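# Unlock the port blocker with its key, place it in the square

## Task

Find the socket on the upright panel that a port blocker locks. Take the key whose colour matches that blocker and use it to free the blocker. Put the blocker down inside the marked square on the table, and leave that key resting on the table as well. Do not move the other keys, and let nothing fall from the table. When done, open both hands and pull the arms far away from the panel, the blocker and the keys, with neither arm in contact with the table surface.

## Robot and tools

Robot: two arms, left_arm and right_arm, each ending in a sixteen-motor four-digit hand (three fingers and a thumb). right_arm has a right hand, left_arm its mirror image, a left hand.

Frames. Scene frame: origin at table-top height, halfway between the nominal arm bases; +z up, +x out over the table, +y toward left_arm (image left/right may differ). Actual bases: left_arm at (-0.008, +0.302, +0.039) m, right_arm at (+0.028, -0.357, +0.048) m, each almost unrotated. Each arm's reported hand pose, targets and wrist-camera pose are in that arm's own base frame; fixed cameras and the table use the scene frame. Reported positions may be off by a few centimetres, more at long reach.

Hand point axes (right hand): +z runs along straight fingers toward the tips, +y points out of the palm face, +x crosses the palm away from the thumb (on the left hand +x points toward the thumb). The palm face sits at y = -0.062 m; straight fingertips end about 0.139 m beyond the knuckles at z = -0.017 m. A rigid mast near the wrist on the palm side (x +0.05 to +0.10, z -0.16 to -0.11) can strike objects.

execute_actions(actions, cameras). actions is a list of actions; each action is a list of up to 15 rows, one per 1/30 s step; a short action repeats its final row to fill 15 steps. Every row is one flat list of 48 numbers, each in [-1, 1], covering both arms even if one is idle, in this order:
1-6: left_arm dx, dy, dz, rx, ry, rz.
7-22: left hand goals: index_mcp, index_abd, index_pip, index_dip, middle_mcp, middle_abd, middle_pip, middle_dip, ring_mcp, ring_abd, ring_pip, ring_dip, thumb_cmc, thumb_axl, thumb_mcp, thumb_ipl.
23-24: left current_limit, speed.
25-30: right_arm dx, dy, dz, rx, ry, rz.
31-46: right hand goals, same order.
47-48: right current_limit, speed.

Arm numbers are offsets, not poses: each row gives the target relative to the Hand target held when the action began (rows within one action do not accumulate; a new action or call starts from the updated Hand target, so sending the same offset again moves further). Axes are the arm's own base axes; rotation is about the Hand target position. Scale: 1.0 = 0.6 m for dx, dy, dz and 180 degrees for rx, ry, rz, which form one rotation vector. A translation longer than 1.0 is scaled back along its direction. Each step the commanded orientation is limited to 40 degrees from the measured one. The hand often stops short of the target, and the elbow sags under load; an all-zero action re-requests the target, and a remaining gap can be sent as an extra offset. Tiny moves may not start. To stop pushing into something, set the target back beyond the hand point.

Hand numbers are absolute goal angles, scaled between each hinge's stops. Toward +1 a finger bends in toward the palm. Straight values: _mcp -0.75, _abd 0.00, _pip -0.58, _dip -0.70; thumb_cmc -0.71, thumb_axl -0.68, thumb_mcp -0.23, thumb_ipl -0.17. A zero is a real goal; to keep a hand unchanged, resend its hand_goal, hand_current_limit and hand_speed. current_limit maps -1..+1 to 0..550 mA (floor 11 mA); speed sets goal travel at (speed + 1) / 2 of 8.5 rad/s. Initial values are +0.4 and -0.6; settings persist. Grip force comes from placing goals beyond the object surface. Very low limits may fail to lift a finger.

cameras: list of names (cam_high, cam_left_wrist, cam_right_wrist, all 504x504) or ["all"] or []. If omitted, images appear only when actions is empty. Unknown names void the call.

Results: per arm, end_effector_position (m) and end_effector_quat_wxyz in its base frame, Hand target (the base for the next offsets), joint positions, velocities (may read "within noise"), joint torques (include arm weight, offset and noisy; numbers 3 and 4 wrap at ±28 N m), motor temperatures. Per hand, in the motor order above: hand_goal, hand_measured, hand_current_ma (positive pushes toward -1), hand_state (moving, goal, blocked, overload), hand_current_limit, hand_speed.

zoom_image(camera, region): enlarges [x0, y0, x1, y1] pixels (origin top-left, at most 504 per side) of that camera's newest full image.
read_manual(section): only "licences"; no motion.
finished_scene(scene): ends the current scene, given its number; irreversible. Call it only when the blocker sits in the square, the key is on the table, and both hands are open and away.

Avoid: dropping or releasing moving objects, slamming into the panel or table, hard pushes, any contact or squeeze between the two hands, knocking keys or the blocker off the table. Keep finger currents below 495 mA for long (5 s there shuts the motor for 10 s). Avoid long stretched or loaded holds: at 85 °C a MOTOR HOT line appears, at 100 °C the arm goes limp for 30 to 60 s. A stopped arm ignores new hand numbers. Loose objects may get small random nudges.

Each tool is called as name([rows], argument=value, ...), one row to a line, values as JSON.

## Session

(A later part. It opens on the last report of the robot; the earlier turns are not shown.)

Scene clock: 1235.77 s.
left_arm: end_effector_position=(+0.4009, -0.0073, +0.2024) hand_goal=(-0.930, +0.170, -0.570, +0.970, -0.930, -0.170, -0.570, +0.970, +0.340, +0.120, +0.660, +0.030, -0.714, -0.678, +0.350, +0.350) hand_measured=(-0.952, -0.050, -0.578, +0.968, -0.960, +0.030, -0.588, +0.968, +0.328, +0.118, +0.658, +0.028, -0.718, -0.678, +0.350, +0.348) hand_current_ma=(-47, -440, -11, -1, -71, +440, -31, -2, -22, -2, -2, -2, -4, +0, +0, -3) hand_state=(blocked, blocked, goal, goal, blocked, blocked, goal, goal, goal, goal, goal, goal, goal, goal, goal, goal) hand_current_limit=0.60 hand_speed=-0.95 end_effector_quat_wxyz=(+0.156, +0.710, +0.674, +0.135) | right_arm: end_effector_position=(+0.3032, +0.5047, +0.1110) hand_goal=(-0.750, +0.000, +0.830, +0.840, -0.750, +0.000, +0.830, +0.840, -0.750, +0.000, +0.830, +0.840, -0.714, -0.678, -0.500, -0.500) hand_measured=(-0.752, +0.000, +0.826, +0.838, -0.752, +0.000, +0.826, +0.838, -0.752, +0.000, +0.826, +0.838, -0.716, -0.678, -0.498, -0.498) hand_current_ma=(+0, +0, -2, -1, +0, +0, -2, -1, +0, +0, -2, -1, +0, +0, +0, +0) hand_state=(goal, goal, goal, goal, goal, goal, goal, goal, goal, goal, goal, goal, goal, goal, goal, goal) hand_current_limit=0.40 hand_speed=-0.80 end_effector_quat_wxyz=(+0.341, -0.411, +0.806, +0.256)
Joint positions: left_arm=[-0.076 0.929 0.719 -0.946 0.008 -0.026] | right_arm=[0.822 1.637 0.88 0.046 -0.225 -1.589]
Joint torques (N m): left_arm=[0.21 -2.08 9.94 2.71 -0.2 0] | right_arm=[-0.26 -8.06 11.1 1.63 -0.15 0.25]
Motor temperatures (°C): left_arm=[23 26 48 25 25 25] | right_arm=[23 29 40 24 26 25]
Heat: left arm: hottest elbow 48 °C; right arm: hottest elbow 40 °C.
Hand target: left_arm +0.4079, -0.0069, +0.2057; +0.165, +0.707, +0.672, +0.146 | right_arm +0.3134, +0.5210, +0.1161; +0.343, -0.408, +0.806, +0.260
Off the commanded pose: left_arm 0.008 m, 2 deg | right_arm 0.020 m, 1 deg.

execute_actions([
  [[-0.003,0,-0.002,0.0,0.002,0,-0.93,0.17,-0.57,0.97,-0.93,-0.17,-0.57,0.97,0.34,0.12,0.66,0.03,-0.714,-0.678,0.35,0.35,0.6,-0.95,0.0,0.0,0.0,0,0,0,-0.75,0,0.83,0.84,-0.75,0,0.83,0.84,-0.75,0,0.83,0.84,-0.714,-0.678,-0.5,-0.5,0.4,-0.8]],
], cameras=["cam_left_wrist","cam_right_wrist"])

zoom_image(camera="cam_right_wrist", region=[313, 124, 335, 146])

zoom_image(camera="cam_left_wrist", region=[222, 124, 252, 154])

Scene clock: 1250.53 s.
left_arm: end_effector_position=(+0.4009, -0.0073, +0.2024) hand_goal=(-0.930, +0.170, -0.570, +0.970, -0.930, -0.170, -0.570, +0.970, +0.340, +0.120, +0.660, +0.030, -0.714, -0.678, +0.350, +0.350) hand_measured=(-0.952, -0.050, -0.578, +0.968, -0.960, +0.030, -0.588, +0.968, +0.328, +0.118, +0.658, +0.028, -0.718, -0.678, +0.350, +0.348) hand_current_ma=(-47, -440, -11, -1, -71, +440, -31, -2, -22, -2, -2, -2, -4, +0, +0, -3) hand_state=(blocked, blocked, goal, goal, blocked, blocked, goal, goal, goal, goal, goal, goal, goal, goal, goal, goal) hand_current_limit=0.60 hand_speed=-0.95 end_effector_quat_wxyz=(+0.156, +0.710, +0.674, +0.135) | right_arm: end_effector_position=(+0.3032, +0.5047, +0.1110) hand_goal=(-0.750, +0.000, +0.830, +0.840, -0.750, +0.000, +0.830, +0.840, -0.750, +0.000, +0.830, +0.840, -0.714, -0.678, -0.500, -0.500) hand_measured=(-0.752, +0.000, +0.826, +0.838, -0.752, +0.000, +0.826, +0.838, -0.752, +0.000, +0.826, +0.838, -0.716, -0.678, -0.498, -0.498) hand_current_ma=(+0, +0, -2, -1, +0, +0, -2, -1, +0, +0, -2, -1, +0, +0, +0, +0) hand_state=(goal, goal, goal, goal, goal, goal, goal, goal, goal, goal, goal, goal, goal, goal, goal, goal) hand_current_limit=0.40 hand_speed=-0.80 end_effector_quat_wxyz=(+0.341, -0.411, +0.806, +0.256)
Joint positions: left_arm=[-0.076 0.929 0.719 -0.946 0.008 -0.026] | right_arm=[0.822 1.637 0.88 0.046 -0.225 -1.589]
Joint torques (N m): left_arm=[0.15 -2.2 9.81 2.44 -0.19 -0.01] | right_arm=[-0.26 -8.23 11.12 1.62 -0.15 0.26]
Heat: left arm: hottest elbow 48 °C; right arm: hottest elbow 40 °C.
Hand target: left_arm +0.4062, -0.0069, +0.2046; +0.163, +0.708, +0.672, +0.144 | right_arm +0.3134, +0.5210, +0.1161; +0.343, -0.408, +0.806, +0.260
Off the commanded pose: left_arm 0.006 m, 1 deg | right_arm 0.020 m, 1 deg.
Images, in order (width x height): cam_left_wrist 504x504, cam_right_wrist 504x504.

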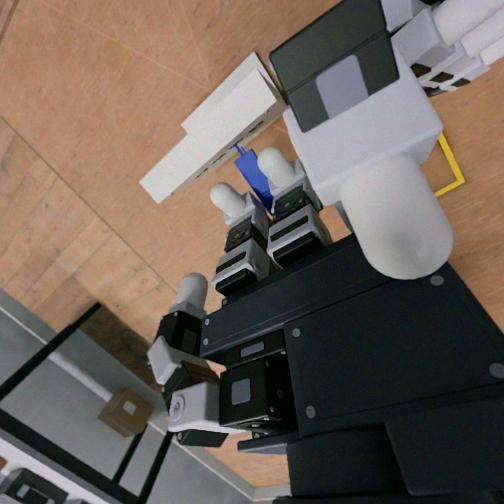

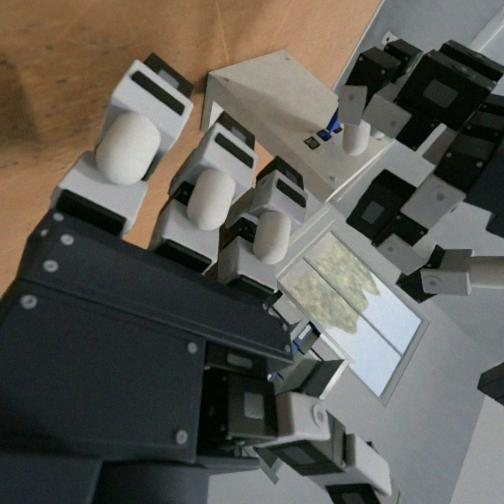

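Scaled by 22.909 from the camera's 504x504 image, which has a finer 720x720 frame.

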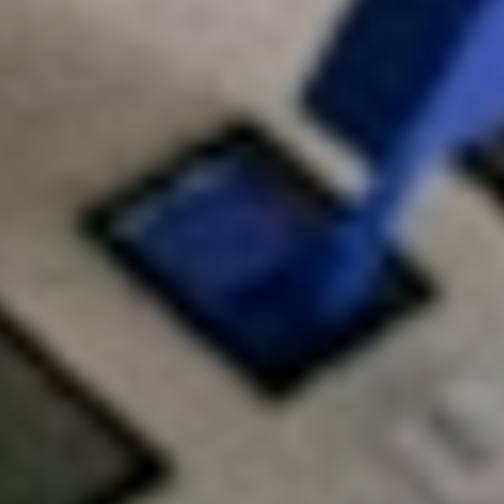

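Scaled by 16.800 from the camera's 504x504 image, which has a finer 720x720 frame.

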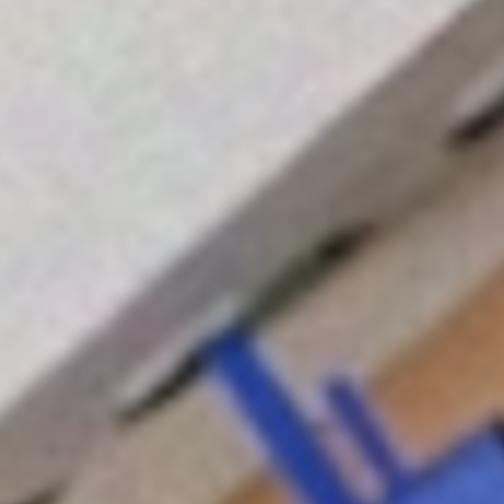

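execute_actions([
  [[-0.015,0,0.0,0.0,0.0,0,-0.93,0.17,-0.57,0.97,-0.93,-0.17,-0.57,0.97,0.34,0.12,0.66,0.03,-0.714,-0.678,0.35,0.35,0.6,-0.95,0.0,0.0,0.0,0,0,0,-0.75,0,0.83,0.84,-0.75,0,0.83,0.84,-0.75,0,0.83,0.84,-0.714,-0.678,-0.5,-0.5,0.4,-0.8]],
], cameras=["cam_left_wrist","cam_right_wrist"])

zoom_image(camera="cam_right_wrist", region=[310, 90, 360, 140])

zoom_image(camera="cam_left_wrist", region=[212, 114, 262, 164])

Scene clock: 1263.33 s.
left_arm: end_effector_position=(+0.3970, -0.0070, +0.2021) hand_goal=(-0.930, +0.170, -0.570, +0.970, -0.930, -0.170, -0.570, +0.970, +0.340, +0.120, +0.660, +0.030, -0.714, -0.678, +0.350, +0.350) hand_measured=(-0.934, -0.050, -0.572, +0.968, -0.944, +0.030, -0.578, +0.968, +0.328, +0.118, +0.658, +0.028, -0.718, -0.678, +0.350, +0.348) hand_current_ma=(-4, -440, -3, -1, -24, +440, -12, -2, -22, -2, -2, -2, -4, +0, +0, -3) hand_state=(goal, blocked, goal, goal, goal, blocked, goal, goal, goal, goal, goal, goal, goal, goal, goal, goal) hand_current_limit=0.60 hand_speed=-0.95 end_effector_quat_wxyz=(+0.157, +0.709, +0.674, +0.137) | right_arm: end_effector_position=(+0.3032, +0.5047, +0.1110) hand_goal=(-0.750, +0.000, +0.830, +0.840, -0.750, +0.000, +0.830, +0.840, -0.750, +0.000, +0.830, +0.840, -0.714, -0.678, -0.500, -0.500) hand_measured=(-0.752, +0.000, +0.826, +0.838, -0.752, +0.000, +0.826, +0.838, -0.752, +0.000, +0.826, +0.838, -0.716, -0.678, -0.498, -0.498) hand_current_ma=(+0, +0, -2, -1, +0, +0, -2, -1, +0, +0, -2, -1, +0, +0, +0, +0) hand_state=(goal, goal, goal, goal, goal, goal, goal, goal, goal, goal, goal, goal, goal, goal, goal, goal) hand_current_limit=0.40 hand_speed=-0.80 end_effector_quat_wxyz=(+0.341, -0.411, +0.806, +0.256)
Joint positions: left_arm=[-0.076 0.914 0.709 -0.946 0.008 -0.026] | right_arm=[0.822 1.637 0.88 0.046 -0.225 -1.589]
Joint torques (N m): left_arm=[-0.09 -3.08 9.46 1.89 -0.23 -0.03] | right_arm=[-0.32 -8.23 11.12 1.65 -0.15 0.25]
Heat: left arm: hottest elbow 47 °C; right arm: hottest elbow 40 °C.
Hand target: left_arm +0.3971, -0.0069, +0.2045; +0.163, +0.708, +0.672, +0.144 | right_arm +0.3134, +0.5210, +0.1161; +0.343, -0.408, +0.806, +0.260
Off the commanded pose: left_arm 0.002 m, 1 deg | right_arm 0.020 m, 1 deg.
Images, in order (width x height): cam_left_wrist 504x504, cam_right_wrist 504x504.

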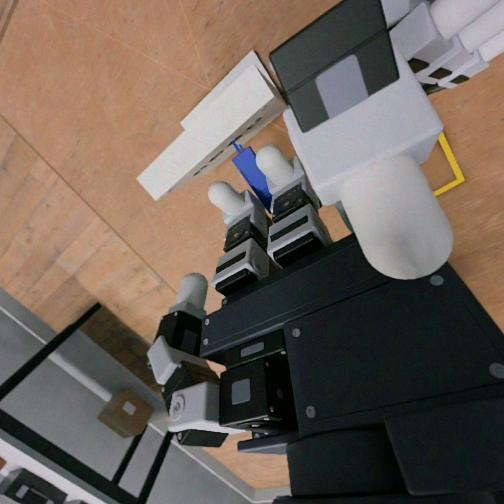

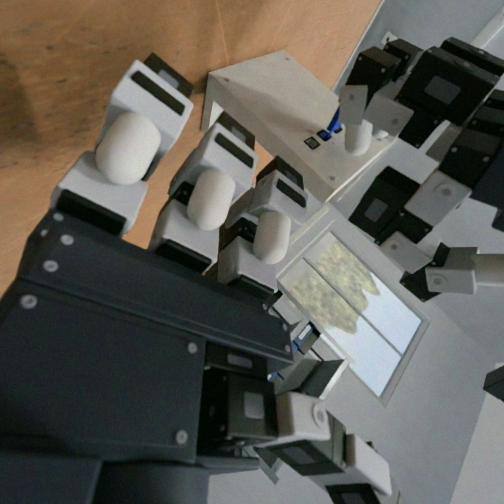

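Scaled by 10.080 from the camera's 504x504 image, which has a finer 720x720 frame.

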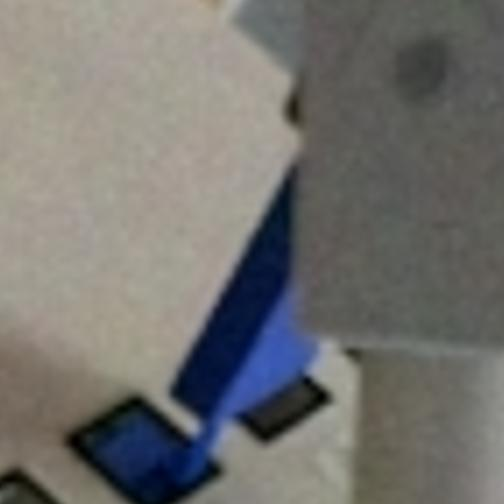

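Scaled by 10.080 from the camera's 504x504 image, which has a finer 720x720 frame.

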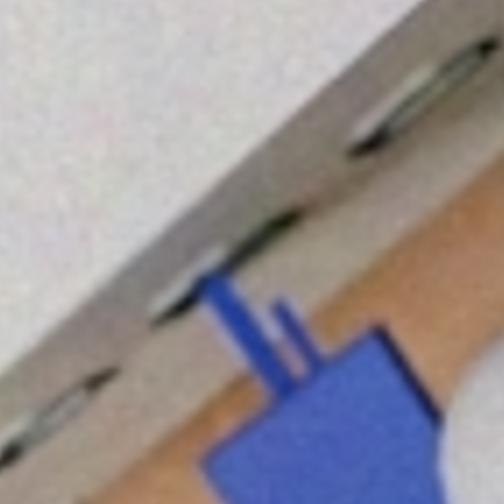

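zoom_image(camera="cam_right_wrist", region=[190, 40, 310, 160])

zoom_image(camera="cam_right_wrist", region=[290, 120, 400, 230])

Scaled by 4.200 from the camera's 504x504 image, which has a finer 720x720 frame.

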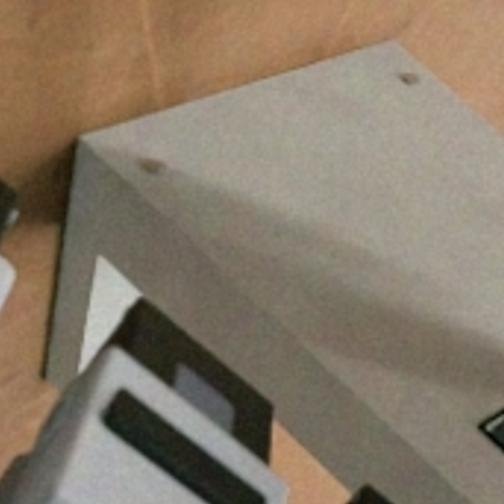

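Scaled by 4.582 from the camera's 504x504 image, which has a finer 720x720 frame.

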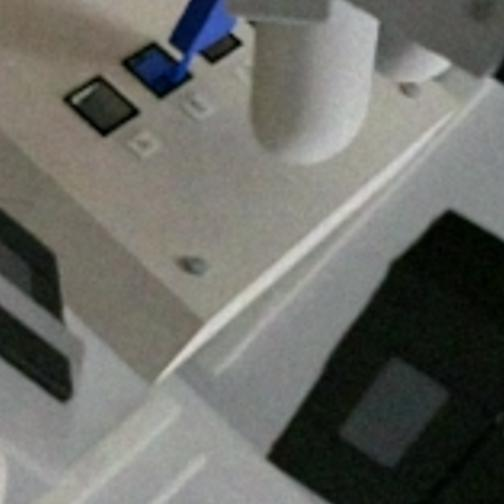

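zoom_image(camera="cam_left_wrist", region=[130, 120, 210, 200])

zoom_image(camera="cam_left_wrist", region=[210, 40, 310, 140])

Scaled by 6.300 from the camera's 504x504 image, which has a finer 720x720 frame.

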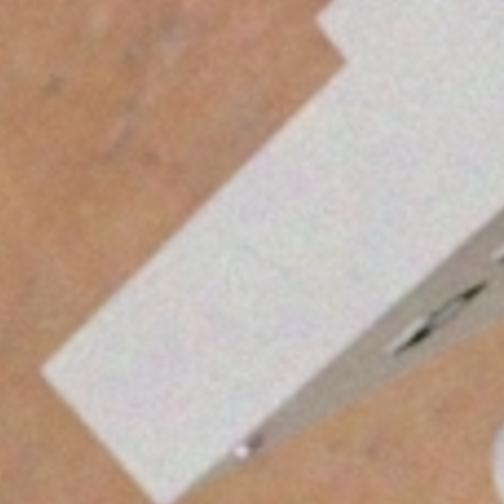

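Scaled by 5.040 from the camera's 504x504 image, which has a finer 720x720 frame.

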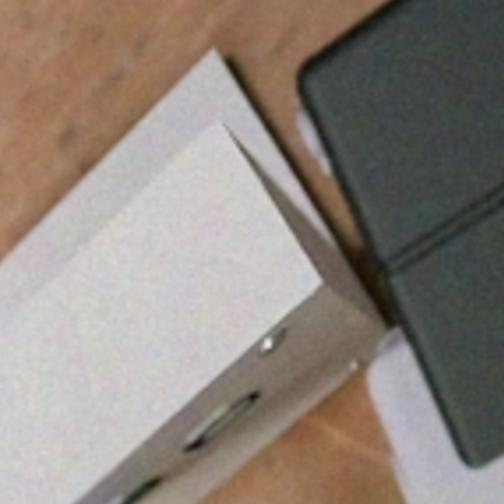

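zoom_image(camera="cam_left_wrist", region=[222, 130, 282, 220])

Scaled by 5.600 from the camera's 504x504 image, which has a finer 720x720 frame.

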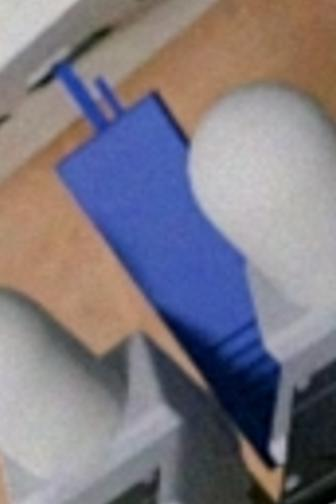

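execute_actions([
  [[0.0,0,0.0,0.0,0.0205,0.0045,-0.93,0.17,-0.57,0.97,-0.93,-0.17,-0.57,0.97,0.34,0.12,0.66,0.03,-0.714,-0.678,0.35,0.35,0.6,-0.95,0.0,0.0,0.0,0,0,0,-0.75,0,0.83,0.84,-0.75,0,0.83,0.84,-0.75,0,0.83,0.84,-0.714,-0.678,-0.5,-0.5,0.4,-0.8]],
  [[0.0,0,0.01,0.0,0,0,-0.864,0.17,-0.64,0.97,-0.864,-0.17,-0.64,0.97,0.34,0.12,0.66,0.03,-0.714,-0.678,0.35,0.35,0.6,-0.95,0.0,0.0,0.0,0,0,0,-0.75,0,0.83,0.84,-0.75,0,0.83,0.84,-0.75,0,0.83,0.84,-0.714,-0.678,-0.5,-0.5,0.4,-0.8]],
  [[0.01,0,0.01,0.0,0,0,-0.864,0.17,-0.64,0.97,-0.864,-0.17,-0.64,0.97,0.34,0.12,0.66,0.03,-0.714,-0.678,0.35,0.35,0.6,-0.95,0.0,0.0,0.0,0,0,0,-0.75,0,0.83,0.84,-0.75,0,0.83,0.84,-0.75,0,0.83,0.84,-0.714,-0.678,-0.5,-0.5,0.4,-0.8]],
], cameras=["cam_left_wrist","cam_right_wrist"])

zoom_image(camera="cam_right_wrist", region=[310, 90, 360, 140])

zoom_image(camera="cam_left_wrist", region=[202, 110, 262, 170])

Scene clock: 1357.37 s.
left_arm: end_effector_position=(+0.3899, -0.0049, +0.1954) hand_goal=(-0.864, +0.170, -0.640, +0.970, -0.864, -0.170, -0.640, +0.970, +0.340, +0.120, +0.660, +0.030, -0.714, -0.678, +0.350, +0.350) hand_measured=(-0.864, -0.050, -0.636, +0.968, -0.874, +0.030, -0.638, +0.968, +0.328, +0.118, +0.658, +0.028, -0.718, -0.678, +0.350, +0.348) hand_current_ma=(-1, -440, +5, -1, -15, +440, +1, -2, -22, -2, -2, -2, -4, +0, +0, -3) hand_state=(goal, blocked, goal, goal, goal, blocked, goal, goal, goal, goal, goal, goal, goal, goal, goal, goal) hand_current_limit=0.60 hand_speed=-0.95 end_effector_quat_wxyz=(+0.132, +0.710, +0.683, +0.114) | right_arm: end_effector_position=(+0.3032, +0.5047, +0.1110) hand_goal=(-0.750, +0.000, +0.830, +0.840, -0.750, +0.000, +0.830, +0.840, -0.750, +0.000, +0.830, +0.840, -0.714, -0.678, -0.500, -0.500) hand_measured=(-0.752, +0.000, +0.826, +0.838, -0.752, +0.000, +0.826, +0.838, -0.752, +0.000, +0.826, +0.838, -0.716, -0.678, -0.498, -0.498) hand_current_ma=(+0, +0, -2, -1, +0, +0, -2, -1, +0, +0, -2, -1, +0, +0, +0, +0) hand_state=(goal, goal, goal, goal, goal, goal, goal, goal, goal, goal, goal, goal, goal, goal, goal, goal) hand_current_limit=0.40 hand_speed=-0.80 end_effector_quat_wxyz=(+0.341, -0.411, +0.806, +0.256)
Joint positions: left_arm=[-0.076 0.932 0.732 -1.019 0.005 -0.038] | right_arm=[0.822 1.637 0.88 0.046 -0.225 -1.589]
Joint torques (N m): left_arm=[-0.44 -1.44 13.98 0.49 -0.2 -0.1] | right_arm=[-0.26 -8.12 11.1 1.62 -0.15 0.24]
Heat: left arm: hottest elbow 45 °C; right arm: hottest elbow 40 °C.
Hand target: left_arm +0.4032, -0.0069, +0.2166; +0.140, +0.707, +0.682, +0.122 | right_arm +0.3134, +0.5210, +0.1161; +0.343, -0.408, +0.806, +0.260
Off the commanded pose: left_arm 0.025 m, 1 deg | right_arm 0.020 m, 1 deg.
Images, in order (width x height): cam_left_wrist 504x504, cam_right_wrist 504x504.

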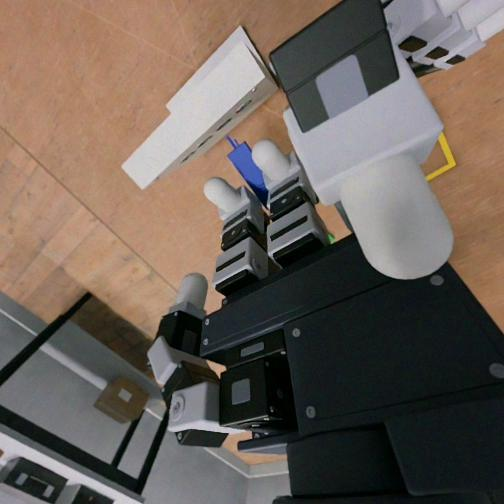

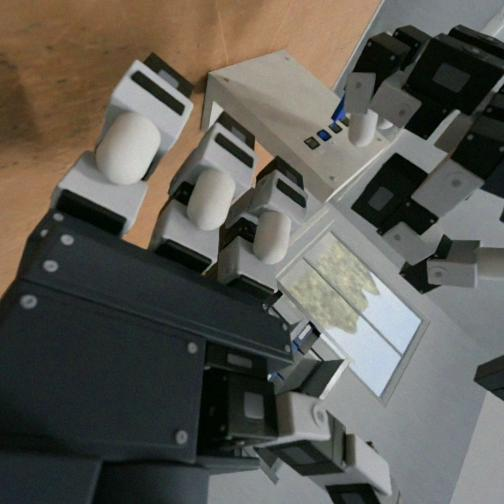

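Scaled by 10.080 from the camera's 504x504 image, which has a finer 720x720 frame.

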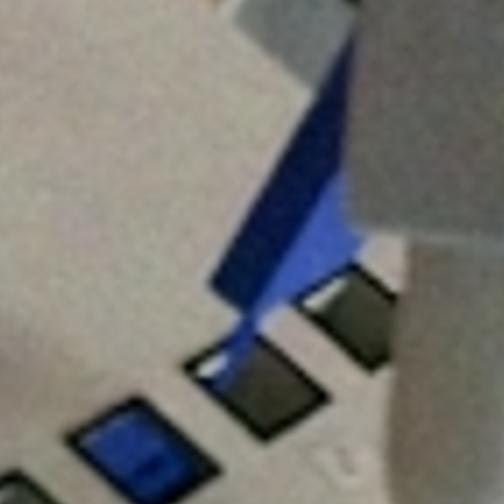

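Scaled by 8.400 from the camera's 504x504 image, which has a finer 720x720 frame.

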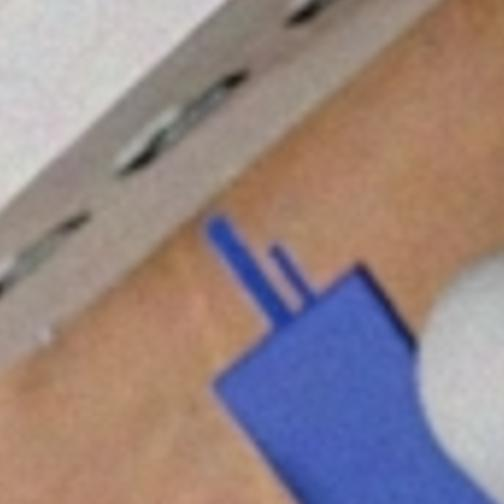

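execute_actions([
  [[0.0085,-0.005,-0.001,0.0,0,0,-0.864,0.17,-0.64,0.97,-0.864,-0.17,-0.64,0.97,0.34,0.12,0.66,0.03,-0.714,-0.678,0.35,0.35,0.6,-0.95,0.0,0.0,0.0,0,0,0,-0.75,0,0.83,0.84,-0.75,0,0.83,0.84,-0.75,0,0.83,0.84,-0.714,-0.678,-0.5,-0.5,0.4,-0.8]],
], cameras=["cam_left_wrist","cam_right_wrist"])

zoom_image(camera="cam_right_wrist", region=[310, 110, 345, 145])

zoom_image(camera="cam_left_wrist", region=[212, 114, 247, 149])

Scene clock: 1388.87 s.
left_arm: end_effector_position=(+0.3922, -0.0055, +0.1919) hand_goal=(-0.864, +0.170, -0.640, +0.970, -0.864, -0.170, -0.640, +0.970, +0.340, +0.120, +0.660, +0.030, -0.714, -0.678, +0.350, +0.350) hand_measured=(-0.864, -0.050, -0.636, +0.968, -0.874, +0.030, -0.638, +0.968, +0.328, +0.118, +0.658, +0.028, -0.718, -0.678, +0.350, +0.348) hand_current_ma=(-1, -440, +5, -1, -15, +440, +1, -2, -22, -2, -2, -2, -4, +0, +0, -3) hand_state=(goal, blocked, goal, goal, goal, blocked, goal, goal, goal, goal, goal, goal, goal, goal, goal, goal) hand_current_limit=0.60 hand_speed=-0.95 end_effector_quat_wxyz=(+0.127, +0.709, +0.685, +0.111) | right_arm: end_effector_position=(+0.3032, +0.5047, +0.1110) hand_goal=(-0.750, +0.000, +0.830, +0.840, -0.750, +0.000, +0.830, +0.840, -0.750, +0.000, +0.830, +0.840, -0.714, -0.678, -0.500, -0.500) hand_measured=(-0.752, +0.000, +0.826, +0.838, -0.752, +0.000, +0.826, +0.838, -0.752, +0.000, +0.826, +0.838, -0.716, -0.678, -0.498, -0.498) hand_current_ma=(+0, +0, -2, -1, +0, +0, -2, -1, +0, +0, -2, -1, +0, +0, +0, +0) hand_state=(goal, goal, goal, goal, goal, goal, goal, goal, goal, goal, goal, goal, goal, goal, goal, goal) hand_current_limit=0.40 hand_speed=-0.80 end_effector_quat_wxyz=(+0.341, -0.411, +0.806, +0.256)
Joint positions: left_arm=[-0.079 0.949 0.737 -1.019 0.003 -0.045] | right_arm=[0.822 1.637 0.88 0.046 -0.225 -1.589]
Joint torques (N m): left_arm=[-0.85 -1.67 14.06 0.81 -0.25 -0.06] | right_arm=[-0.21 -8.29 11.1 1.61 -0.15 0.25]
Heat: left arm: hottest elbow 49 °C; right arm: hottest elbow 40 °C.
Hand target: left_arm +0.4082, -0.0098, +0.2158; +0.140, +0.707, +0.682, +0.122 | right_arm +0.3134, +0.5210, +0.1161; +0.343, -0.408, +0.806, +0.260
Off the commanded pose: left_arm 0.029 m, 2 deg | right_arm 0.020 m, 1 deg.
Images, in order (width x height): cam_left_wrist 504x504, cam_right_wrist 504x504.

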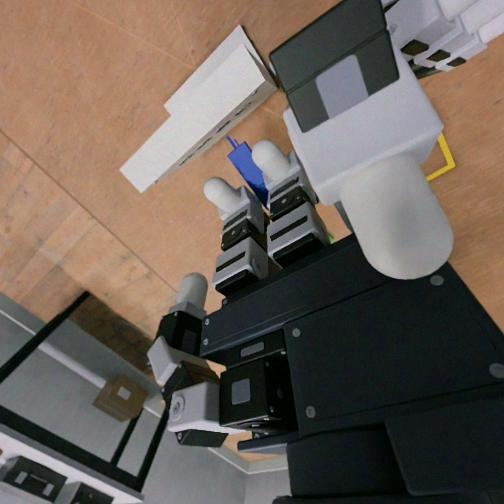

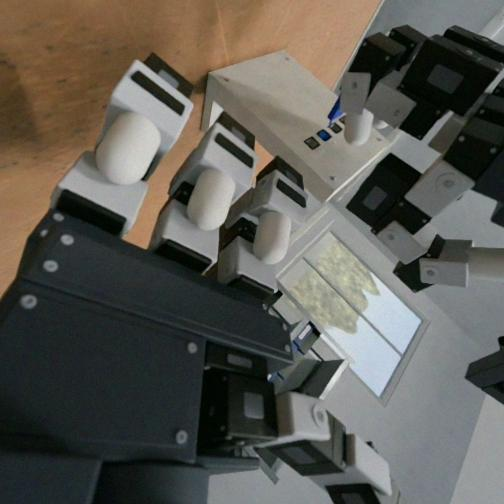

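Scaled by 14.400 from the camera's 504x504 image, which has a finer 720x720 frame.

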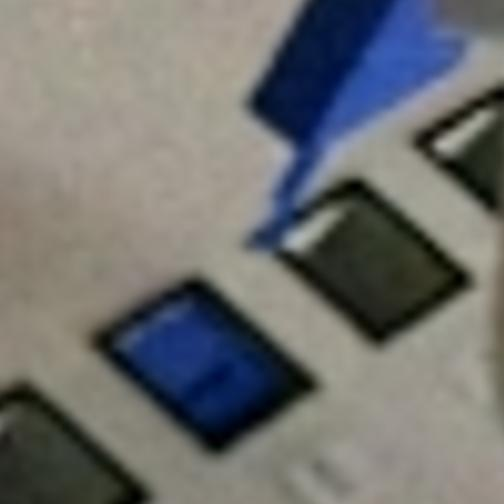

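Scaled by 14.400 from the camera's 504x504 image, which has a finer 720x720 frame.

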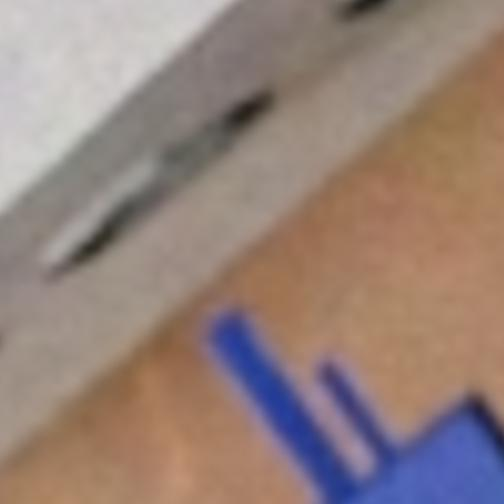

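execute_actions([
  [[0.003,-0.002,0.006,0.0,-0.003,0,-0.864,0.17,-0.64,0.97,-0.864,-0.17,-0.64,0.97,0.34,0.12,0.66,0.03,-0.714,-0.678,0.35,0.35,0.6,-0.95,0.0,0.0,0.0,0,0,0,-0.75,0,0.83,0.84,-0.75,0,0.83,0.84,-0.75,0,0.83,0.84,-0.714,-0.678,-0.5,-0.5,0.4,-0.8]],
], cameras=["cam_left_wrist","cam_right_wrist"])

zoom_image(camera="cam_right_wrist", region=[310, 110, 345, 145])

zoom_image(camera="cam_left_wrist", region=[212, 114, 247, 149])

Scene clock: 1404.33 s.
left_arm: end_effector_position=(+0.3940, -0.0068, +0.1954) hand_goal=(-0.864, +0.170, -0.640, +0.970, -0.864, -0.170, -0.640, +0.970, +0.340, +0.120, +0.660, +0.030, -0.714, -0.678, +0.350, +0.350) hand_measured=(-0.864, -0.050, -0.636, +0.968, -0.874, +0.030, -0.638, +0.968, +0.328, +0.118, +0.658, +0.028, -0.718, -0.678, +0.350, +0.348) hand_current_ma=(-1, -440, +5, -1, -15, +440, +1, -2, -22, -2, -2, -2, -4, +0, +0, -3) hand_state=(goal, blocked, goal, goal, goal, blocked, goal, goal, goal, goal, goal, goal, goal, goal, goal, goal) hand_current_limit=0.60 hand_speed=-0.95 end_effector_quat_wxyz=(+0.130, +0.709, +0.684, +0.113) | right_arm: end_effector_position=(+0.3032, +0.5047, +0.1110) hand_goal=(-0.750, +0.000, +0.830, +0.840, -0.750, +0.000, +0.830, +0.840, -0.750, +0.000, +0.830, +0.840, -0.714, -0.678, -0.500, -0.500) hand_measured=(-0.752, +0.000, +0.826, +0.838, -0.752, +0.000, +0.826, +0.838, -0.752, +0.000, +0.826, +0.838, -0.716, -0.678, -0.498, -0.498) hand_current_ma=(+0, +0, -2, -1, +0, +0, -2, -1, +0, +0, -2, -1, +0, +0, +0, +0) hand_state=(goal, goal, goal, goal, goal, goal, goal, goal, goal, goal, goal, goal, goal, goal, goal, goal) hand_current_limit=0.40 hand_speed=-0.80 end_effector_quat_wxyz=(+0.341, -0.411, +0.806, +0.256)
Joint positions: left_arm=[-0.084 0.949 0.744 -1.019 0 -0.049] | right_arm=[0.822 1.637 0.88 0.046 -0.225 -1.589]
Joint torques (N m): left_arm=[-0.85 -1.73 13.98 0.96 -0.24 -0.11] | right_arm=[-0.26 -8.29 11.14 1.63 -0.15 0.26]
Heat: left arm: hottest elbow 51 °C; right arm: hottest elbow 40 °C.
Hand target: left_arm +0.4100, -0.0111, +0.2194; +0.144, +0.707, +0.681, +0.125 | right_arm +0.3134, +0.5210, +0.1161; +0.343, -0.408, +0.806, +0.260
Off the commanded pose: left_arm 0.029 m, 2 deg | right_arm 0.020 m, 1 deg.
Images, in order (width x height): cam_left_wrist 504x504, cam_right_wrist 504x504.

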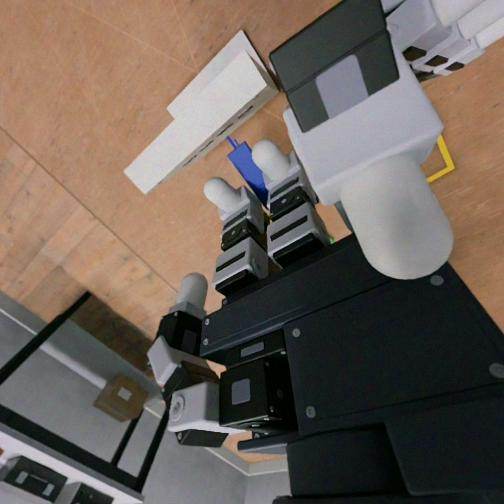

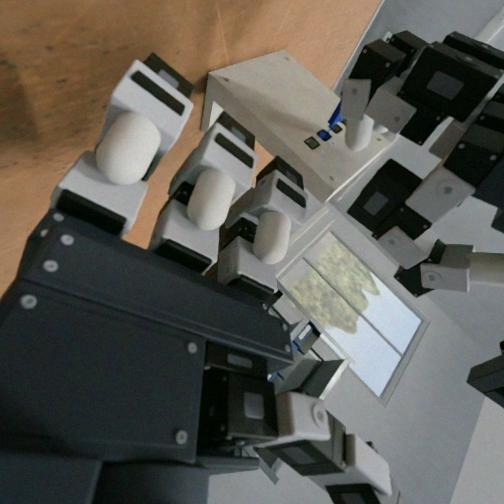

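Scaled by 14.400 from the camera's 504x504 image, which has a finer 720x720 frame.

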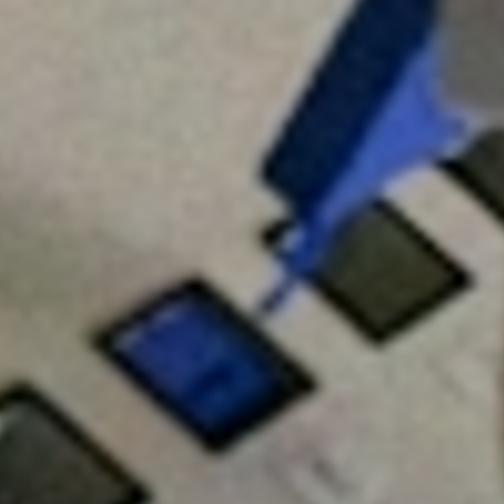

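Scaled by 14.400 from the camera's 504x504 image, which has a finer 720x720 frame.

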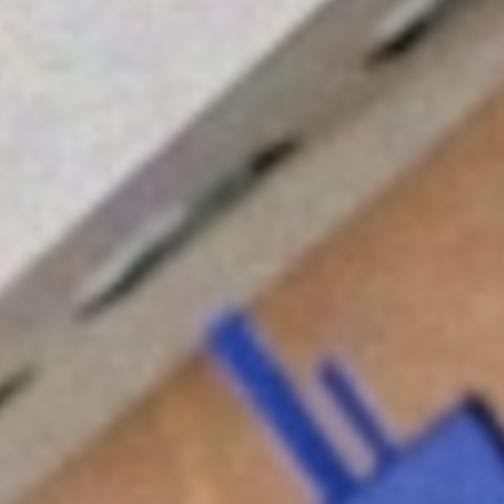

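execute_actions([
  [[0.006,-0.0025,0.001,0.0,0.0,0,-0.864,0.17,-0.64,0.97,-0.864,-0.17,-0.64,0.97,0.34,0.12,0.66,0.03,-0.714,-0.678,0.35,0.35,0.6,-0.95,0.0,0.0,0.0,0,0,0,-0.75,0,0.83,0.84,-0.75,0,0.83,0.84,-0.75,0,0.83,0.84,-0.714,-0.678,-0.5,-0.5,0.4,-0.8]],
], cameras=["cam_left_wrist","cam_right_wrist"])

zoom_image(camera="cam_right_wrist", region=[313, 124, 335, 146])

zoom_image(camera="cam_left_wrist", region=[212, 120, 242, 150])

Scene clock: 1424.23 s.
left_arm: end_effector_position=(+0.3965, -0.0080, +0.1961) hand_goal=(-0.864, +0.170, -0.640, +0.970, -0.864, -0.170, -0.640, +0.970, +0.340, +0.120, +0.660, +0.030, -0.714, -0.678, +0.350, +0.350) hand_measured=(-0.864, -0.050, -0.636, +0.968, -0.874, +0.030, -0.638, +0.968, +0.328, +0.118, +0.658, +0.028, -0.718, -0.678, +0.350, +0.348) hand_current_ma=(-1, -440, +5, -1, -15, +440, +1, -2, -22, -2, -2, -2, -4, +0, +0, -3) hand_state=(goal, blocked, goal, goal, goal, blocked, goal, goal, goal, goal, goal, goal, goal, goal, goal, goal) hand_current_limit=0.60 hand_speed=-0.95 end_effector_quat_wxyz=(+0.129, +0.709, +0.684, +0.113) | right_arm: end_effector_position=(+0.3032, +0.5047, +0.1110) hand_goal=(-0.750, +0.000, +0.830, +0.840, -0.750, +0.000, +0.830, +0.840, -0.750, +0.000, +0.830, +0.840, -0.714, -0.678, -0.500, -0.500) hand_measured=(-0.752, +0.000, +0.826, +0.838, -0.752, +0.000, +0.826, +0.838, -0.752, +0.000, +0.826, +0.838, -0.716, -0.678, -0.498, -0.498) hand_current_ma=(+0, +0, -2, -1, +0, +0, -2, -1, +0, +0, -2, -1, +0, +0, +0, +0) hand_state=(goal, goal, goal, goal, goal, goal, goal, goal, goal, goal, goal, goal, goal, goal, goal, goal) hand_current_limit=0.40 hand_speed=-0.80 end_effector_quat_wxyz=(+0.341, -0.411, +0.806, +0.256)
Joint positions: left_arm=[-0.088 0.958 0.751 -1.019 -0.001 -0.053] | right_arm=[0.822 1.637 0.88 0.046 -0.225 -1.589]
Joint torques (N m): left_arm=[-0.91 -1.61 14.01 1.06 -0.25 -0.11] | right_arm=[-0.32 -8.23 11.12 1.62 -0.15 0.25]
Heat: left arm: hottest elbow 51 °C; right arm: hottest elbow 40 °C.
Hand target: left_arm +0.4136, -0.0126, +0.2200; +0.144, +0.707, +0.682, +0.125 | right_arm +0.3134, +0.5210, +0.1161; +0.343, -0.408, +0.806, +0.260
Off the commanded pose: left_arm 0.030 m, 2 deg | right_arm 0.020 m, 1 deg.
Images, in order (width x height): cam_left_wrist 504x504, cam_right_wrist 504x504.

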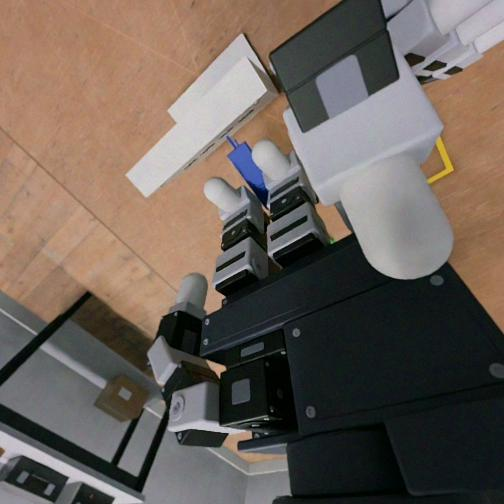

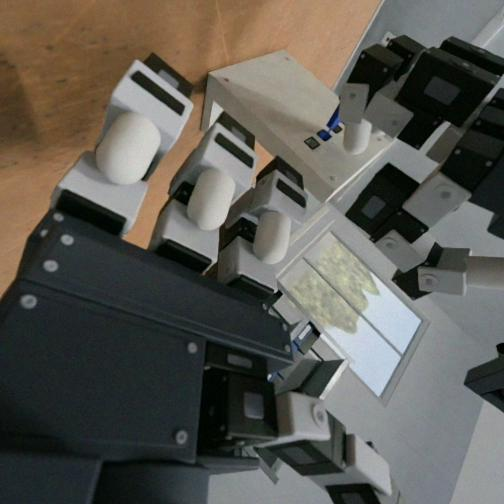

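Scaled by 22.909 from the camera's 504x504 image, which has a finer 720x720 frame.

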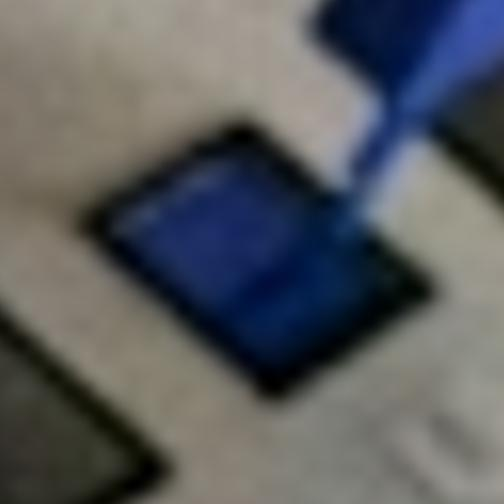

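Scaled by 16.800 from the camera's 504x504 image, which has a finer 720x720 frame.

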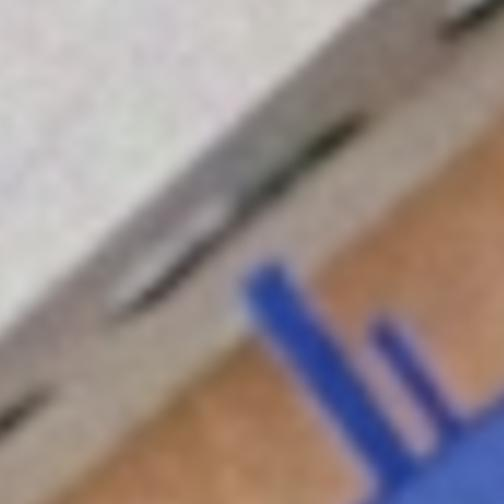

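execute_actions([
  [[0.0015,-0.0018,-0.0024,0.0,0.0,0,-0.864,0.17,-0.64,0.97,-0.864,-0.17,-0.64,0.97,0.34,0.12,0.66,0.03,-0.714,-0.678,0.35,0.35,0.6,-0.95,0.0,0.0,0.0,0,0,0,-0.75,0,0.83,0.84,-0.75,0,0.83,0.84,-0.75,0,0.83,0.84,-0.714,-0.678,-0.5,-0.5,0.4,-0.8]],
], cameras=["cam_left_wrist","cam_right_wrist"])

zoom_image(camera="cam_right_wrist", region=[313, 124, 335, 146])

zoom_image(camera="cam_left_wrist", region=[212, 120, 242, 150])

Scene clock: 1437.93 s.
left_arm: end_effector_position=(+0.3966, -0.0090, +0.1947) hand_goal=(-0.864, +0.170, -0.640, +0.970, -0.864, -0.170, -0.640, +0.970, +0.340, +0.120, +0.660, +0.030, -0.714, -0.678, +0.350, +0.350) hand_measured=(-0.864, -0.050, -0.636, +0.968, -0.874, +0.030, -0.638, +0.968, +0.328, +0.118, +0.658, +0.028, -0.718, -0.678, +0.350, +0.348) hand_current_ma=(-1, -440, +5, -1, -15, +440, +1, -2, -22, -2, -2, -2, -4, +0, +0, -3) hand_state=(goal, blocked, goal, goal, goal, blocked, goal, goal, goal, goal, goal, goal, goal, goal, goal, goal) hand_current_limit=0.60 hand_speed=-0.95 end_effector_quat_wxyz=(+0.128, +0.709, +0.685, +0.112) | right_arm: end_effector_position=(+0.3032, +0.5047, +0.1110) hand_goal=(-0.750, +0.000, +0.830, +0.840, -0.750, +0.000, +0.830, +0.840, -0.750, +0.000, +0.830, +0.840, -0.714, -0.678, -0.500, -0.500) hand_measured=(-0.752, +0.000, +0.826, +0.838, -0.752, +0.000, +0.826, +0.838, -0.752, +0.000, +0.826, +0.838, -0.716, -0.678, -0.498, -0.498) hand_current_ma=(+0, +0, -2, -1, +0, +0, -2, -1, +0, +0, -2, -1, +0, +0, +0, +0) hand_state=(goal, goal, goal, goal, goal, goal, goal, goal, goal, goal, goal, goal, goal, goal, goal, goal) hand_current_limit=0.40 hand_speed=-0.80 end_effector_quat_wxyz=(+0.341, -0.411, +0.806, +0.256)
Joint positions: left_arm=[-0.092 0.961 0.751 -1.019 -0.003 -0.057] | right_arm=[0.822 1.637 0.88 0.046 -0.225 -1.589]
Joint torques (N m): left_arm=[-0.85 -1.73 13.91 1.25 -0.25 -0.11] | right_arm=[-0.26 -8.18 11.12 1.68 -0.16 0.25]
Heat: left arm: hottest elbow 49 °C; right arm: hottest elbow 40 °C.
Hand target: left_arm +0.4145, -0.0137, +0.2187; +0.144, +0.707, +0.681, +0.125 | right_arm +0.3134, +0.5210, +0.1161; +0.343, -0.408, +0.806, +0.260
Off the commanded pose: left_arm 0.030 m, 2 deg | right_arm 0.020 m, 1 deg.
Images, in order (width x height): cam_left_wrist 504x504, cam_right_wrist 504x504.

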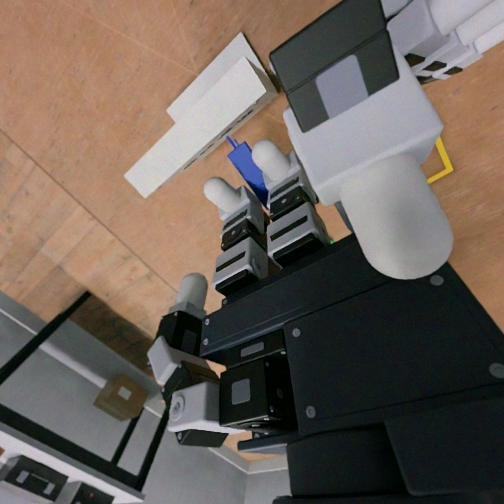

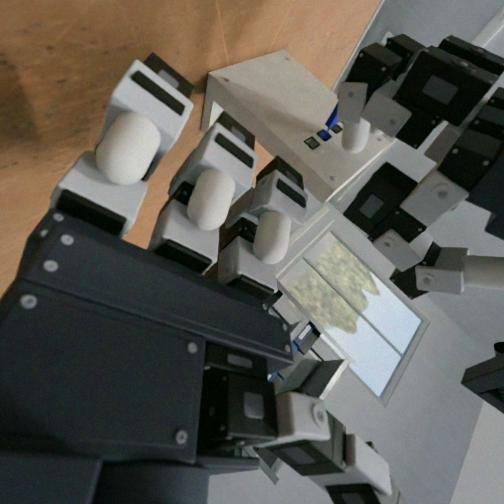

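Scaled by 22.909 from the camera's 504x504 image, which has a finer 720x720 frame.

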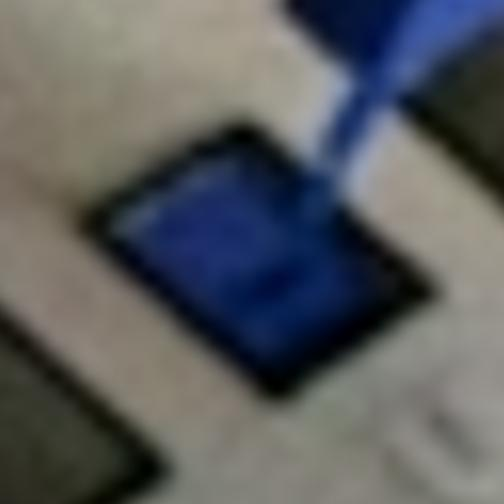

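Scaled by 16.800 from the camera's 504x504 image, which has a finer 720x720 frame.

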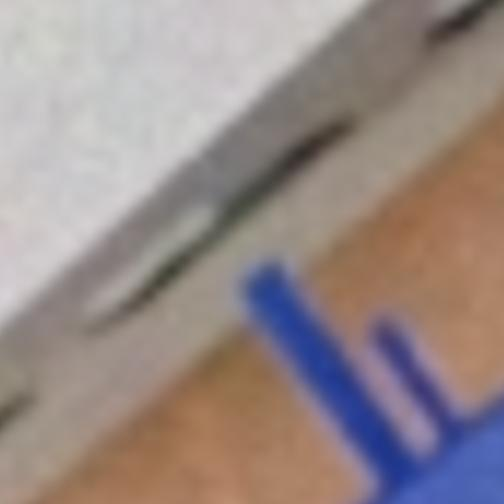

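execute_actions([
  [[0.0,0,0.0,0.0,0.0,0,-0.816,0.17,-0.696,0.97,-0.816,-0.17,-0.696,0.97,0.34,0.12,0.66,0.03,-0.714,-0.678,0.35,0.35,0.6,-0.95,0.0,0.0,0.0,0,0,0,-0.75,0,0.83,0.84,-0.75,0,0.83,0.84,-0.75,0,0.83,0.84,-0.714,-0.678,-0.5,-0.5,0.4,-0.8]],
], cameras=["cam_left_wrist","cam_right_wrist"])

zoom_image(camera="cam_right_wrist", region=[320, 124, 334, 138])

zoom_image(camera="cam_left_wrist", region=[212, 120, 242, 150])

Scene clock: 1454.30 s.
left_arm: end_effector_position=(+0.3966, -0.0090, +0.1947) hand_goal=(-0.816, +0.170, -0.696, +0.970, -0.816, -0.170, -0.696, +0.970, +0.340, +0.120, +0.660, +0.030, -0.714, -0.678, +0.350, +0.350) hand_measured=(-0.818, -0.050, -0.692, +0.968, -0.826, +0.030, -0.694, +0.968, +0.328, +0.118, +0.658, +0.028, -0.718, -0.678, +0.350, +0.348) hand_current_ma=(-2, -440, +5, -1, -17, +440, +1, -2, -22, -2, -2, -2, -4, +0, +0, -3) hand_state=(goal, blocked, goal, goal, goal, blocked, goal, goal, goal, goal, goal, goal, goal, goal, goal, goal) hand_current_limit=0.60 hand_speed=-0.95 end_effector_quat_wxyz=(+0.128, +0.709, +0.685, +0.112) | right_arm: end_effector_position=(+0.3032, +0.5047, +0.1110) hand_goal=(-0.750, +0.000, +0.830, +0.840, -0.750, +0.000, +0.830, +0.840, -0.750, +0.000, +0.830, +0.840, -0.714, -0.678, -0.500, -0.500) hand_measured=(-0.752, +0.000, +0.826, +0.838, -0.752, +0.000, +0.826, +0.838, -0.752, +0.000, +0.826, +0.838, -0.716, -0.678, -0.498, -0.498) hand_current_ma=(+0, +0, -2, -1, +0, +0, -2, -1, +0, +0, -2, -1, +0, +0, +0, +0) hand_state=(goal, goal, goal, goal, goal, goal, goal, goal, goal, goal, goal, goal, goal, goal, goal, goal) hand_current_limit=0.40 hand_speed=-0.80 end_effector_quat_wxyz=(+0.341, -0.411, +0.806, +0.256)
Joint positions: left_arm=[-0.092 0.961 0.751 -1.019 -0.003 -0.057] | right_arm=[0.822 1.637 0.88 0.046 -0.225 -1.589]
Joint torques (N m): left_arm=[-0.85 -1.67 13.9 1.26 -0.25 -0.11] | right_arm=[-0.26 -8.23 11.11 1.62 -0.15 0.26]
Heat: left arm: hottest elbow 48 °C; right arm: hottest elbow 40 °C.
Hand target: left_arm +0.4145, -0.0137, +0.2187; +0.144, +0.707, +0.681, +0.125 | right_arm +0.3134, +0.5210, +0.1161; +0.343, -0.408, +0.806, +0.260
Off the commanded pose: left_arm 0.030 m, 2 deg | right_arm 0.020 m, 1 deg.
Images, in order (width x height): cam_left_wrist 504x504, cam_right_wrist 504x504.

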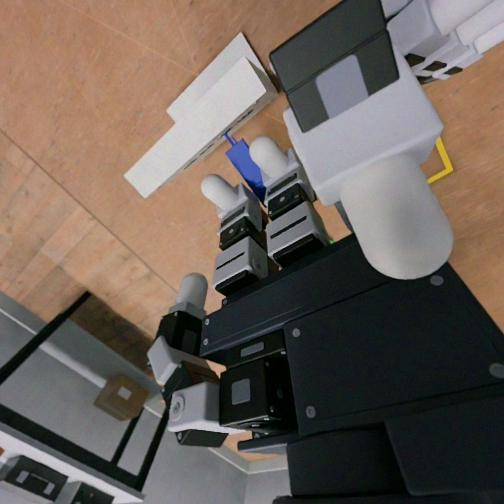

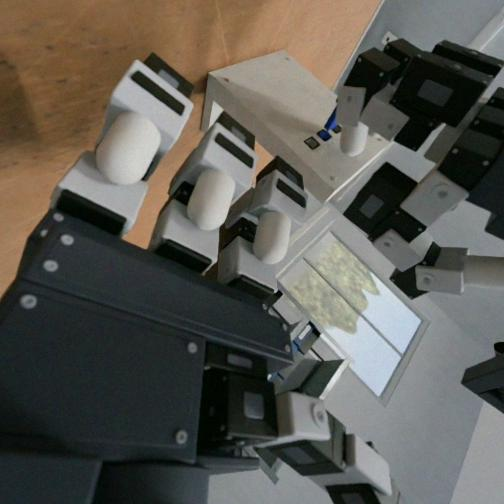

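Scaled by 36.000 from the camera's 504x504 image, which has a finer 720x720 frame.

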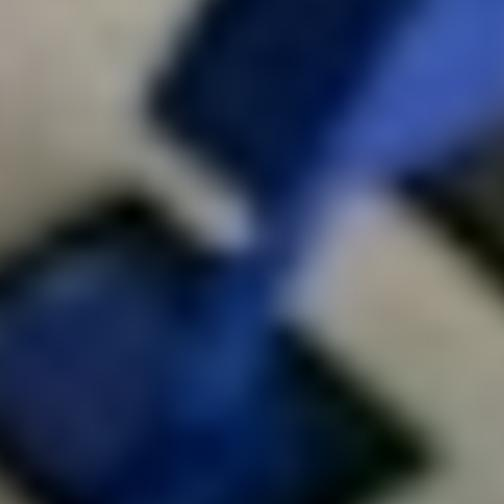

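Scaled by 16.800 from the camera's 504x504 image, which has a finer 720x720 frame.

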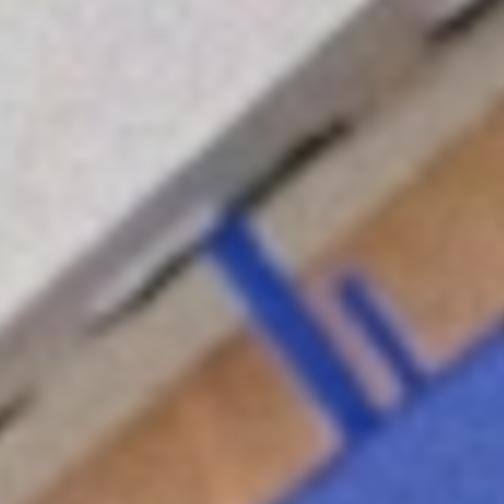

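execute_actions([
  [[0.0,0,0.0,0.0,0.0,0,-0.796,0.17,-0.687,0.97,-0.796,-0.17,-0.687,0.97,0.34,0.12,0.66,0.03,-0.714,-0.678,0.35,0.35,0.6,-0.95,0.0,0.0,0.0,0,0,0,-0.75,0,0.83,0.84,-0.75,0,0.83,0.84,-0.75,0,0.83,0.84,-0.714,-0.678,-0.5,-0.5,0.4,-0.8]],
  [[0.0,0,0.0,0.0,0.0,0,-0.79,0.17,-0.695,0.97,-0.79,-0.17,-0.695,0.97,0.34,0.12,0.66,0.03,-0.714,-0.678,0.35,0.35,0.6,-0.95,0.0,0.0,0.0,0,0,0,-0.75,0,0.83,0.84,-0.75,0,0.83,0.84,-0.75,0,0.83,0.84,-0.714,-0.678,-0.5,-0.5,0.4,-0.8]],
  [[0.0,0,0.0,0.0,0.0,0,-0.786,0.17,-0.702,0.97,-0.786,-0.17,-0.702,0.97,0.34,0.12,0.66,0.03,-0.714,-0.678,0.35,0.35,0.6,-0.95,0.0,0.0,0.0,0,0,0,-0.75,0,0.83,0.84,-0.75,0,0.83,0.84,-0.75,0,0.83,0.84,-0.714,-0.678,-0.5,-0.5,0.4,-0.8]],
  [[0.0,0,0.0,0.0,0.0,0,-0.783,0.17,-0.709,0.97,-0.783,-0.17,-0.709,0.97,0.34,0.12,0.66,0.03,-0.714,-0.678,0.35,0.35,0.6,-0.95,0.0,0.0,0.0,0,0,0,-0.75,0,0.83,0.84,-0.75,0,0.83,0.84,-0.75,0,0.83,0.84,-0.714,-0.678,-0.5,-0.5,0.4,-0.8]],
])

Scene clock: 1473.23 s.
left_arm: end_effector_position=(+0.3966, -0.0090, +0.1947) hand_goal=(-0.784, +0.170, -0.710, +0.970, -0.784, -0.170, -0.710, +0.970, +0.340, +0.120, +0.660, +0.030, -0.714, -0.678, +0.350, +0.350) hand_measured=(-0.786, -0.050, -0.706, +0.968, -0.796, +0.030, -0.708, +0.968, +0.328, +0.118, +0.658, +0.028, -0.718, -0.678, +0.350, +0.348) hand_current_ma=(-3, -440, +5, -1, -20, +440, +1, -2, -22, -2, -2, -2, -4, +0, +0, -3) hand_state=(goal, blocked, goal, goal, goal, blocked, goal, goal, goal, goal, goal, goal, goal, goal, goal, goal) hand_current_limit=0.60 hand_speed=-0.95 end_effector_quat_wxyz=(+0.128, +0.709, +0.685, +0.112) | right_arm: end_effector_position=(+0.3032, +0.5047, +0.1110) hand_goal=(-0.750, +0.000, +0.830, +0.840, -0.750, +0.000, +0.830, +0.840, -0.750, +0.000, +0.830, +0.840, -0.714, -0.678, -0.500, -0.500) hand_measured=(-0.752, +0.000, +0.826, +0.838, -0.752, +0.000, +0.826, +0.838, -0.752, +0.000, +0.826, +0.838, -0.716, -0.678, -0.498, -0.498) hand_current_ma=(+0, +0, -2, -1, +0, +0, -2, -1, +0, +0, -2, -1, +0, +0, +0, +0) hand_state=(goal, goal, goal, goal, goal, goal, goal, goal, goal, goal, goal, goal, goal, goal, goal, goal) hand_current_limit=0.40 hand_speed=-0.80 end_effector_quat_wxyz=(+0.341, -0.411, +0.806, +0.256)
Joint positions: left_arm=[-0.092 0.961 0.751 -1.019 -0.003 -0.057] | right_arm=[0.822 1.637 0.88 0.046 -0.225 -1.589]
Joint torques (N m): left_arm=[-0.91 -1.73 13.91 1.29 -0.25 -0.11] | right_arm=[-0.26 -8.12 11.08 1.62 -0.15 0.25]
Heat: left arm: hottest elbow 48 °C; right arm: hottest elbow 40 °C.
Hand target: left_arm +0.4145, -0.0137, +0.2187; +0.144, +0.707, +0.681, +0.125 | right_arm +0.3134, +0.5210, +0.1161; +0.343, -0.408, +0.806, +0.260
Off the commanded pose: left_arm 0.030 m, 2 deg | right_arm 0.020 m, 1 deg.


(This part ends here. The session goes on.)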